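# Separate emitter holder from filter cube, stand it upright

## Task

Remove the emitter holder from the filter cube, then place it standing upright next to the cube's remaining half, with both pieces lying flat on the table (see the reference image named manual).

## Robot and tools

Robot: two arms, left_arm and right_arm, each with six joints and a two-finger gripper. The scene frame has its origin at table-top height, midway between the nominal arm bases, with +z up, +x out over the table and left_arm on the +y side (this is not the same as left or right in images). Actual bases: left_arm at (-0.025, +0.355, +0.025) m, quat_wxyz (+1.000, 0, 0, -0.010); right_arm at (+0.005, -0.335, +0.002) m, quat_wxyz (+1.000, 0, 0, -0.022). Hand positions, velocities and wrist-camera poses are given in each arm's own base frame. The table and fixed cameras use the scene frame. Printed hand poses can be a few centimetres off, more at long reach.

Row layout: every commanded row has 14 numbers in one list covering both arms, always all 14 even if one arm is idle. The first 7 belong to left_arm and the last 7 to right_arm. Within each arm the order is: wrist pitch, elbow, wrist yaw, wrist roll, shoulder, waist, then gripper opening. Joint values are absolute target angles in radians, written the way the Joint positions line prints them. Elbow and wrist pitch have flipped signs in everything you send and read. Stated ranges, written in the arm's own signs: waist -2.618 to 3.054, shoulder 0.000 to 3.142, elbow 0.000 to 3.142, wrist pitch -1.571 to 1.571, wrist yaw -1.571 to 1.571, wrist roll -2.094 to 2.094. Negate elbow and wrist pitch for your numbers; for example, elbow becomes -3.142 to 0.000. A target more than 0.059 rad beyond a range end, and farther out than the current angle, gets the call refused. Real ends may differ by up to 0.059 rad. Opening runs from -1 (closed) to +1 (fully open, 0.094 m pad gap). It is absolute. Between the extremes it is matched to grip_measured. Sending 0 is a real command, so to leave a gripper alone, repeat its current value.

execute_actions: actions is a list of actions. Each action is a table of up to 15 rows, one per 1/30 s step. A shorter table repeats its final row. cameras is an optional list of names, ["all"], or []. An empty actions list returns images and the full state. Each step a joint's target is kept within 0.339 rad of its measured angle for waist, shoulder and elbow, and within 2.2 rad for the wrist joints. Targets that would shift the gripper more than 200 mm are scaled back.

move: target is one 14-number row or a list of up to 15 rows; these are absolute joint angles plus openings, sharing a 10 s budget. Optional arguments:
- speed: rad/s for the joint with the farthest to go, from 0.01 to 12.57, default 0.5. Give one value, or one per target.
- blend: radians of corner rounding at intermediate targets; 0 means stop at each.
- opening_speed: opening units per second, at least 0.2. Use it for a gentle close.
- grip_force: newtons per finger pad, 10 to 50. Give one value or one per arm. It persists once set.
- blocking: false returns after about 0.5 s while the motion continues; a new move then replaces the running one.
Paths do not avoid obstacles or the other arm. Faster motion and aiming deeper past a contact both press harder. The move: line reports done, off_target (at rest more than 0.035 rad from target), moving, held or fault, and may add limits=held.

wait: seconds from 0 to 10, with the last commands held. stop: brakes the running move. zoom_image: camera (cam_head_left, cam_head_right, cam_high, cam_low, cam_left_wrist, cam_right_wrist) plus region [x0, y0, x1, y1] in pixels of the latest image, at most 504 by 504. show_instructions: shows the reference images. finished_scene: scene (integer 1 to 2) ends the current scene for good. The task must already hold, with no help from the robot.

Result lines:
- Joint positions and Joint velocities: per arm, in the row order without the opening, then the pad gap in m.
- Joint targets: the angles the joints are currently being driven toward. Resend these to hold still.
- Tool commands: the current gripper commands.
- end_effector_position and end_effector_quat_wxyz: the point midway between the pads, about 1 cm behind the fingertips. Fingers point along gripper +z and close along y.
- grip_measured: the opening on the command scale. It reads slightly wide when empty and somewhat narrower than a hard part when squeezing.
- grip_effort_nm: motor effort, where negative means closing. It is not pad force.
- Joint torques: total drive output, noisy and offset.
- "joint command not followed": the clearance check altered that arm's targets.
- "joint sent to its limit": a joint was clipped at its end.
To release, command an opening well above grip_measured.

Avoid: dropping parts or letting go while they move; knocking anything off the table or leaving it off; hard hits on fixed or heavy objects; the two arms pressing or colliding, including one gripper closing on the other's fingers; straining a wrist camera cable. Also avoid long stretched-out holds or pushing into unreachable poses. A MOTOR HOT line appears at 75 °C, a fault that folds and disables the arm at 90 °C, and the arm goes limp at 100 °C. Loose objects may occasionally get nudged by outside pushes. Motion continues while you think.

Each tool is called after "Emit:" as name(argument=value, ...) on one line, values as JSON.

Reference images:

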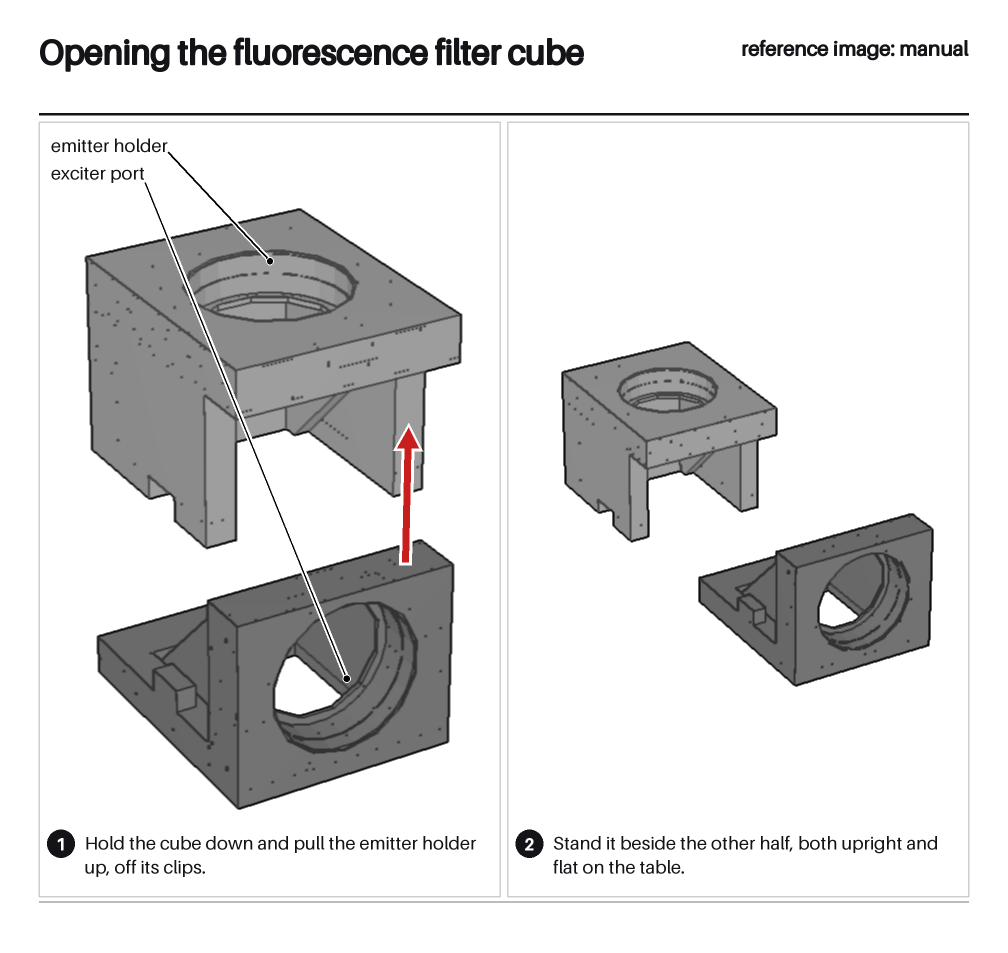

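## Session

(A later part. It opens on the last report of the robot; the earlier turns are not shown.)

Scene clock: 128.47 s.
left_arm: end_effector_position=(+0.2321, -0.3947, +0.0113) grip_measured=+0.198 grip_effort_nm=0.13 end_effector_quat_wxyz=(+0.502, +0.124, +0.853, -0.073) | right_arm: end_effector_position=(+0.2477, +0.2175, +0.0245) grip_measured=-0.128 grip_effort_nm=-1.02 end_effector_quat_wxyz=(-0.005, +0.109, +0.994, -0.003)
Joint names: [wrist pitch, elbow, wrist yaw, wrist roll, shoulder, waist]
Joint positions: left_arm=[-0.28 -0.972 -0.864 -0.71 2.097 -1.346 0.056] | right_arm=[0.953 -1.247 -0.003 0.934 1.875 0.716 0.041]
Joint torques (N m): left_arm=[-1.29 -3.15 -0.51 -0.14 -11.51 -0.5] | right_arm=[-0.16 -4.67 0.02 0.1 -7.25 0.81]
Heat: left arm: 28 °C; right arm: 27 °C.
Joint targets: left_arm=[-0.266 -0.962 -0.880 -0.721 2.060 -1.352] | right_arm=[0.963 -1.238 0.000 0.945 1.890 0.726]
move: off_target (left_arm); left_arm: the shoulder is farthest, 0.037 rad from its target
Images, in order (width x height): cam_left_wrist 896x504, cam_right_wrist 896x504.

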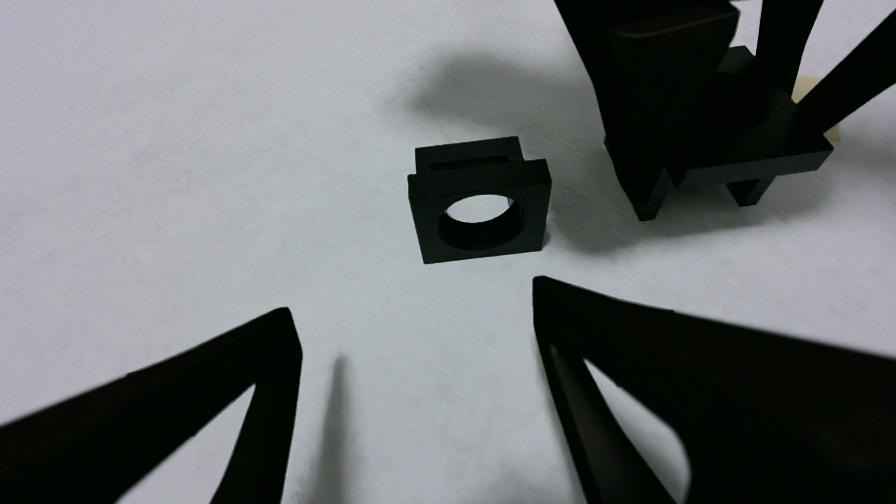

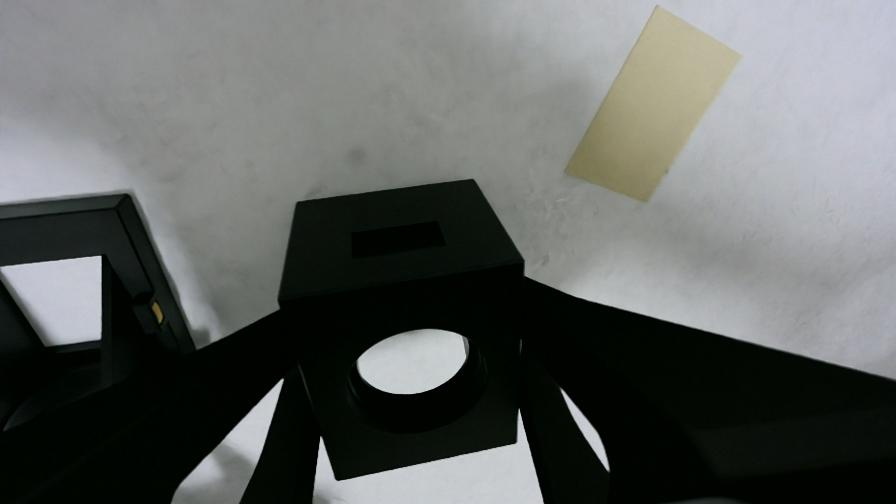

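Emit:
move(target=[-0.266, -0.962, -0.880, -0.721, 2.060, -1.352, 0.20, 0.958, -1.229, 0.0, 0.945, 1.893, 0.726, -0.35], speed=0.08, cameras=["cam_low", "cam_left_wrist"])

Emit:
zoom_image(camera="cam_left_wrist", region=[520, 0, 896, 240])

Emit:
zoom_image(camera="cam_low", region=[410, 240, 490, 300])

Scene clock: 129.77 s.
left_arm: end_effector_position=(+0.2321, -0.3947, +0.0113) grip_measured=+0.198 grip_effort_nm=0.14 end_effector_quat_wxyz=(+0.502, +0.124, +0.853, -0.073) | right_arm: end_effector_position=(+0.2467, +0.2166, +0.0224) grip_measured=-0.128 grip_effort_nm=-1.02 end_effector_quat_wxyz=(-0.006, +0.109, +0.994, -0.004)
Joint names: [wrist pitch, elbow, wrist yaw, wrist roll, shoulder, waist]
Joint positions: left_arm=[-0.28 -0.972 -0.864 -0.71 2.097 -1.346 0.056] | right_arm=[0.947 -1.238 -0.003 0.934 1.875 0.716 0.041]
Joint torques (N m): left_arm=[-1.31 -3.18 -0.51 -0.15 -11.49 -0.46] | right_arm=[-0.16 -4.64 0.04 0.09 -6.94 0.84]
Heat: left arm: 28 °C; right arm: 27 °C.
Joint targets: left_arm=[-0.266 -0.962 -0.880 -0.721 2.060 -1.352] | right_arm=[0.958 -1.229 0.000 0.945 1.893 0.726]
move: off_target (left_arm); left_arm: the shoulder is farthest, 0.037 rad from its target
Images, in order (width x height): cam_low 896x504, cam_left_wrist 896x504.

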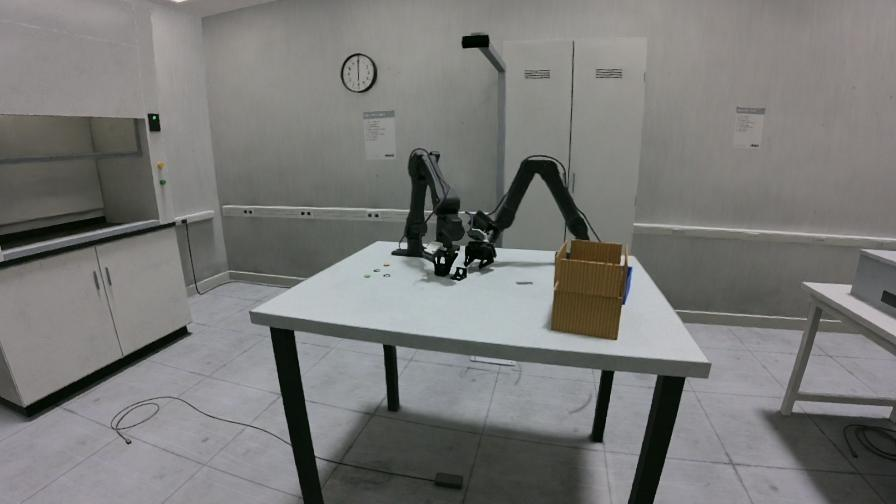

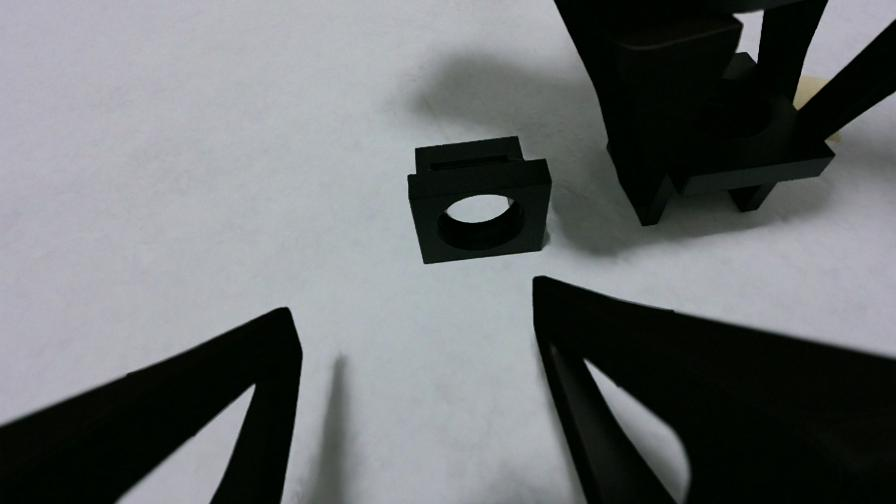

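Scaled by 1.340 from the camera's 896x504 image, which has a finer 1280x720 frame.

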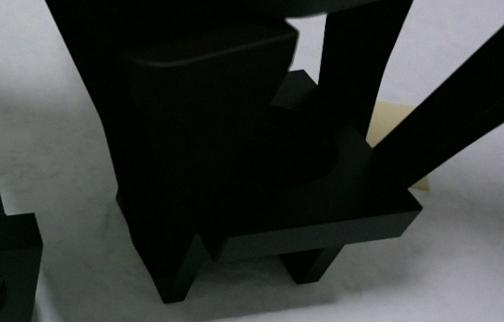

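Scaled by 6.300 from the camera's 896x504 image, which has a finer 1280x720 frame.

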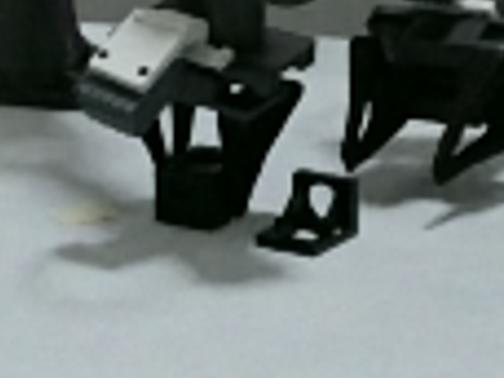

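Emit:
move(target=[-0.266, -0.962, -0.880, -0.721, 2.060, -1.352, 0.20, 0.943, -1.218, 0.0, 0.945, 1.893, 0.726, -0.35], speed=0.06, cameras=["cam_right_wrist", "cam_left_wrist"])

Emit:
zoom_image(camera="cam_left_wrist", region=[520, 0, 896, 240])

Scene clock: 131.47 s.
left_arm: end_effector_position=(+0.2321, -0.3947, +0.0113) grip_measured=+0.198 grip_effort_nm=0.13 end_effector_quat_wxyz=(+0.502, +0.124, +0.853, -0.073) | right_arm: end_effector_position=(+0.2471, +0.2170, +0.0217) grip_measured=-0.128 grip_effort_nm=-1.02 end_effector_quat_wxyz=(-0.004, +0.109, +0.994, -0.002)
Joint names: [wrist pitch, elbow, wrist yaw, wrist roll, shoulder, waist]
Joint positions: left_arm=[-0.28 -0.972 -0.864 -0.71 2.097 -1.346 0.056] | right_arm=[0.94 -1.235 -0.003 0.935 1.875 0.716 0.041]
Joint torques (N m): left_arm=[-1.32 -3.21 -0.5 -0.15 -11.51 -0.46] | right_arm=[-0.23 -3.93 0.04 0.1 -6.98 0.85]
Heat: left arm: 28 °C; right arm: 27 °C.
Joint targets: left_arm=[-0.266 -0.962 -0.880 -0.721 2.060 -1.352] | right_arm=[0.943 -1.218 0.000 0.945 1.893 0.726]
move: off_target (left_arm); left_arm: the shoulder is farthest, 0.037 rad from its target
Images, in order (width x height): cam_left_wrist 896x504, cam_right_wrist 896x504.

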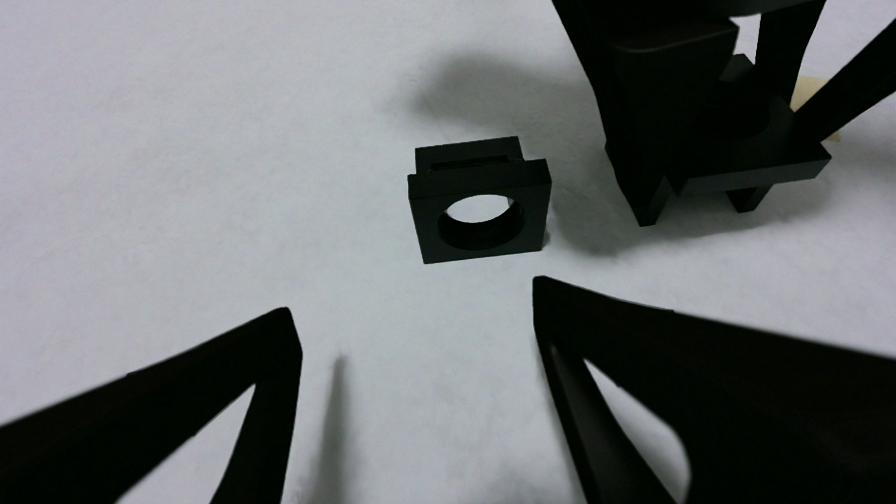

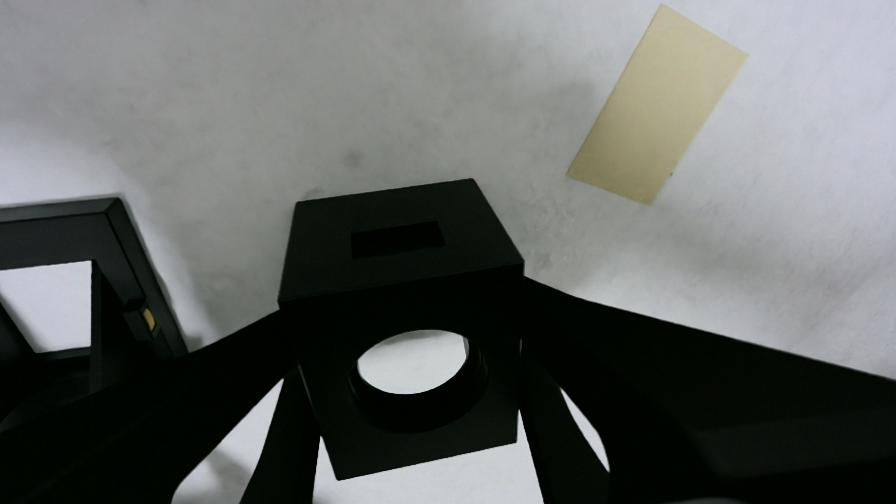

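Scaled by 1.340 from the camera's 896x504 image, which has a finer 1280x720 frame.

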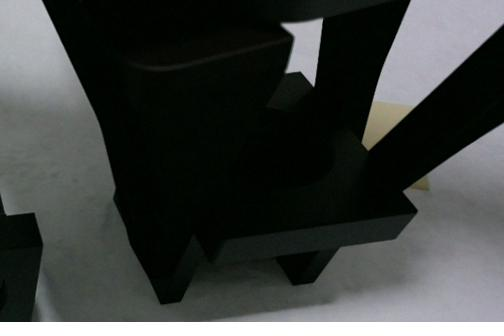

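Emit:
move(target=[-0.266,-0.962,-0.880,-0.721,2.060,-1.352,0.20,0.943,-1.225,0.0,0.945,1.890,0.726,0.25], opening_speed=0.4, cameras=["cam_high","cam_right_wrist"])

Scene clock: 135.17 s.
left_arm: end_effector_position=(+0.2321, -0.3947, +0.0113) grip_measured=+0.198 grip_effort_nm=0.14 end_effector_quat_wxyz=(+0.502, +0.124, +0.853, -0.073) | right_arm: end_effector_position=(+0.2480, +0.2178, +0.0217) grip_measured=+0.247 grip_effort_nm=0.14 end_effector_quat_wxyz=(-0.003, +0.109, +0.994, -0.001)
Joint names: [wrist pitch, elbow, wrist yaw, wrist roll, shoulder, waist]
Joint positions: left_arm=[-0.28 -0.972 -0.864 -0.71 2.097 -1.346 0.056] | right_arm=[0.935 -1.235 -0.003 0.935 1.875 0.716 0.059]
Joint torques (N m): left_arm=[-1.3 -3.15 -0.52 -0.14 -11.51 -0.49] | right_arm=[-0.19 -4.57 0.04 0.08 -7.19 0.79]
Heat: left arm: 29 °C; right arm: 26 °C.
Joint targets: left_arm=[-0.266 -0.962 -0.880 -0.721 2.060 -1.352] | right_arm=[0.943 -1.225 0.000 0.945 1.890 0.726]
move: off_target (left_arm); left_arm: the shoulder is farthest, 0.037 rad from its target
Images, in order (width x height): cam_high 896x504, cam_right_wrist 896x504.

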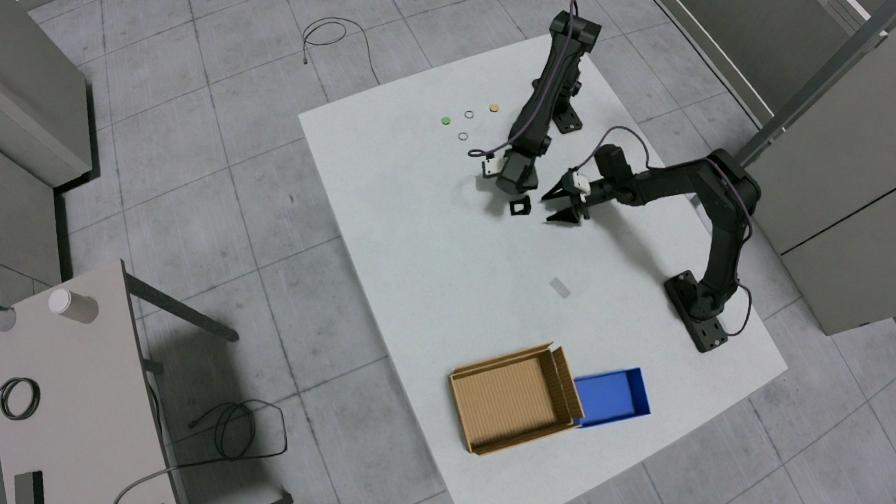

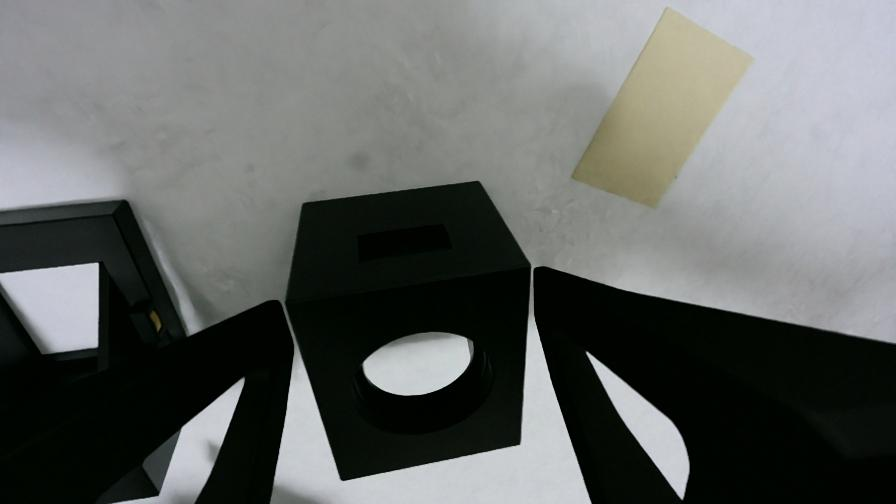

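Emit:
move(target=[[-0.266,-0.962,-0.880,-0.721,2.060,-1.352,0.20,1.085,-1.345,0.0,0.945,1.79,0.724,0.25],[-0.266,-0.962,-0.880,-0.721,2.060,-1.352,0.20,1.24,-1.475,0.0,0.945,1.758,0.724,0.25]], blend=[0.03,0], speed=0.25, cameras=["cam_head_left","cam_head_right","cam_low","cam_high","cam_right_wrist"])

Scene clock: 137.73 s.
left_arm: end_effector_position=(+0.2321, -0.3947, +0.0113) grip_measured=+0.198 grip_effort_nm=0.13 end_effector_quat_wxyz=(+0.502, +0.124, +0.853, -0.073) | right_arm: end_effector_position=(+0.2517, +0.2210, +0.1016) grip_measured=+0.247 grip_effort_nm=0.15 end_effector_quat_wxyz=(+0.008, +0.109, +0.994, +0.011)
Joint names: [wrist pitch, elbow, wrist yaw, wrist roll, shoulder, waist]
Joint positions: left_arm=[-0.28 -0.972 -0.864 -0.71 2.097 -1.346 0.056] | right_arm=[1.207 -1.453 -0.003 0.935 1.789 0.716 0.059]
Joint torques (N m): left_arm=[-1.3 -3.17 -0.5 -0.16 -11.54 -0.47] | right_arm=[0.01 -8.12 0.05 0.08 -10.85 0.69]
Heat: left arm: 29 °C; right arm: 26 °C.
Joint targets: left_arm=[-0.266 -0.962 -0.880 -0.721 2.060 -1.352] | right_arm=[1.240 -1.475 0.000 0.945 1.758 0.724]
move: off_target (left_arm); left_arm: the shoulder is farthest, 0.037 rad from its target
Images, in order (width x height): cam_head_left 896x504, cam_head_right 896x504, cam_high 896x504, cam_low 896x504, cam_right_wrist 896x504.

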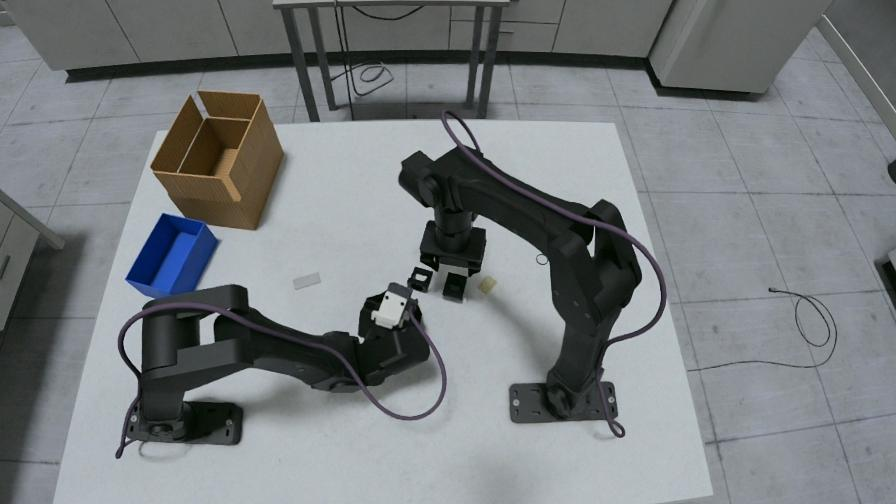

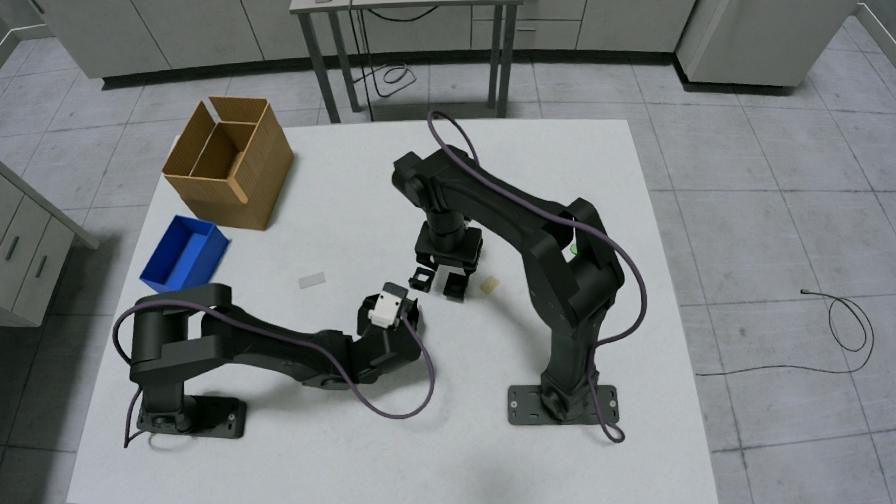

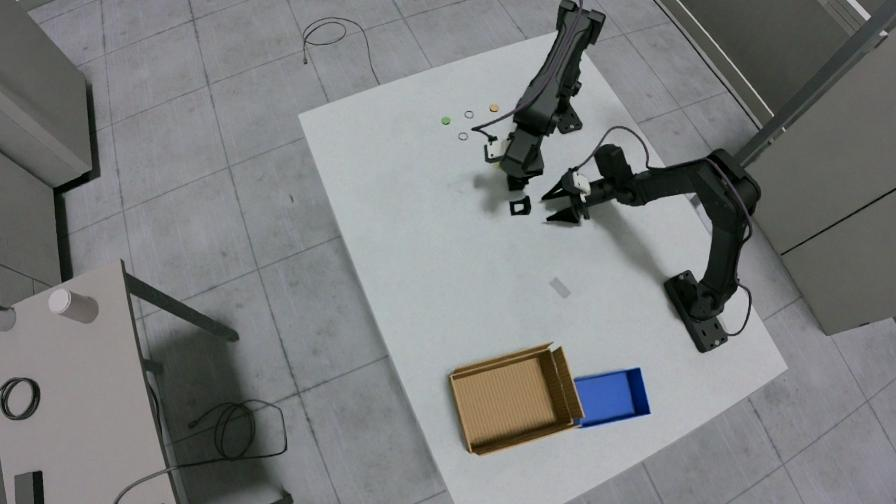

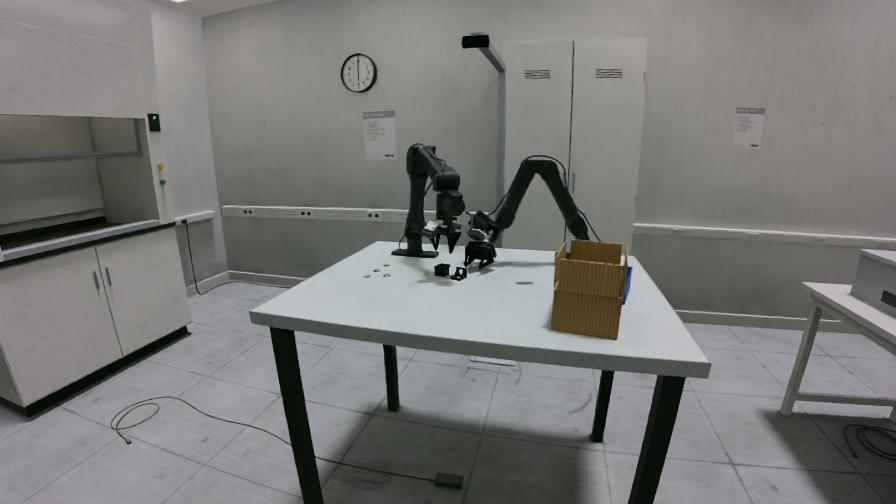

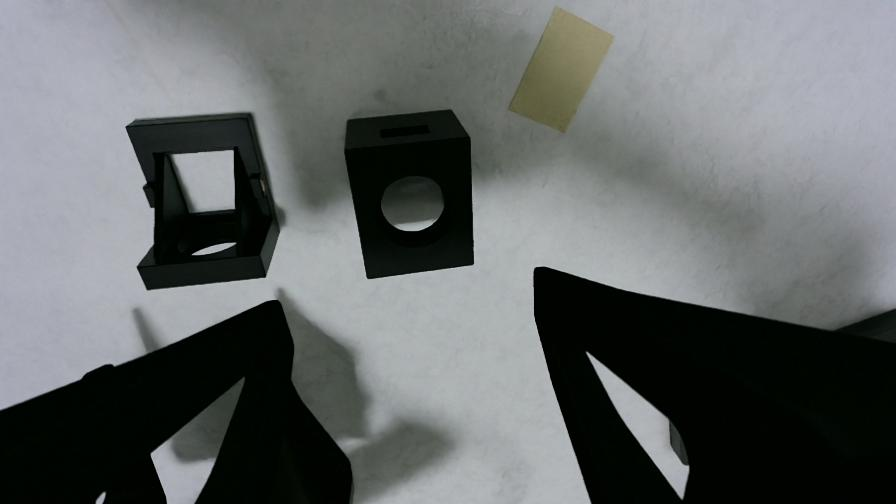

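Emit:
finished_scene(scene=1)

The scene is finished: the task was done.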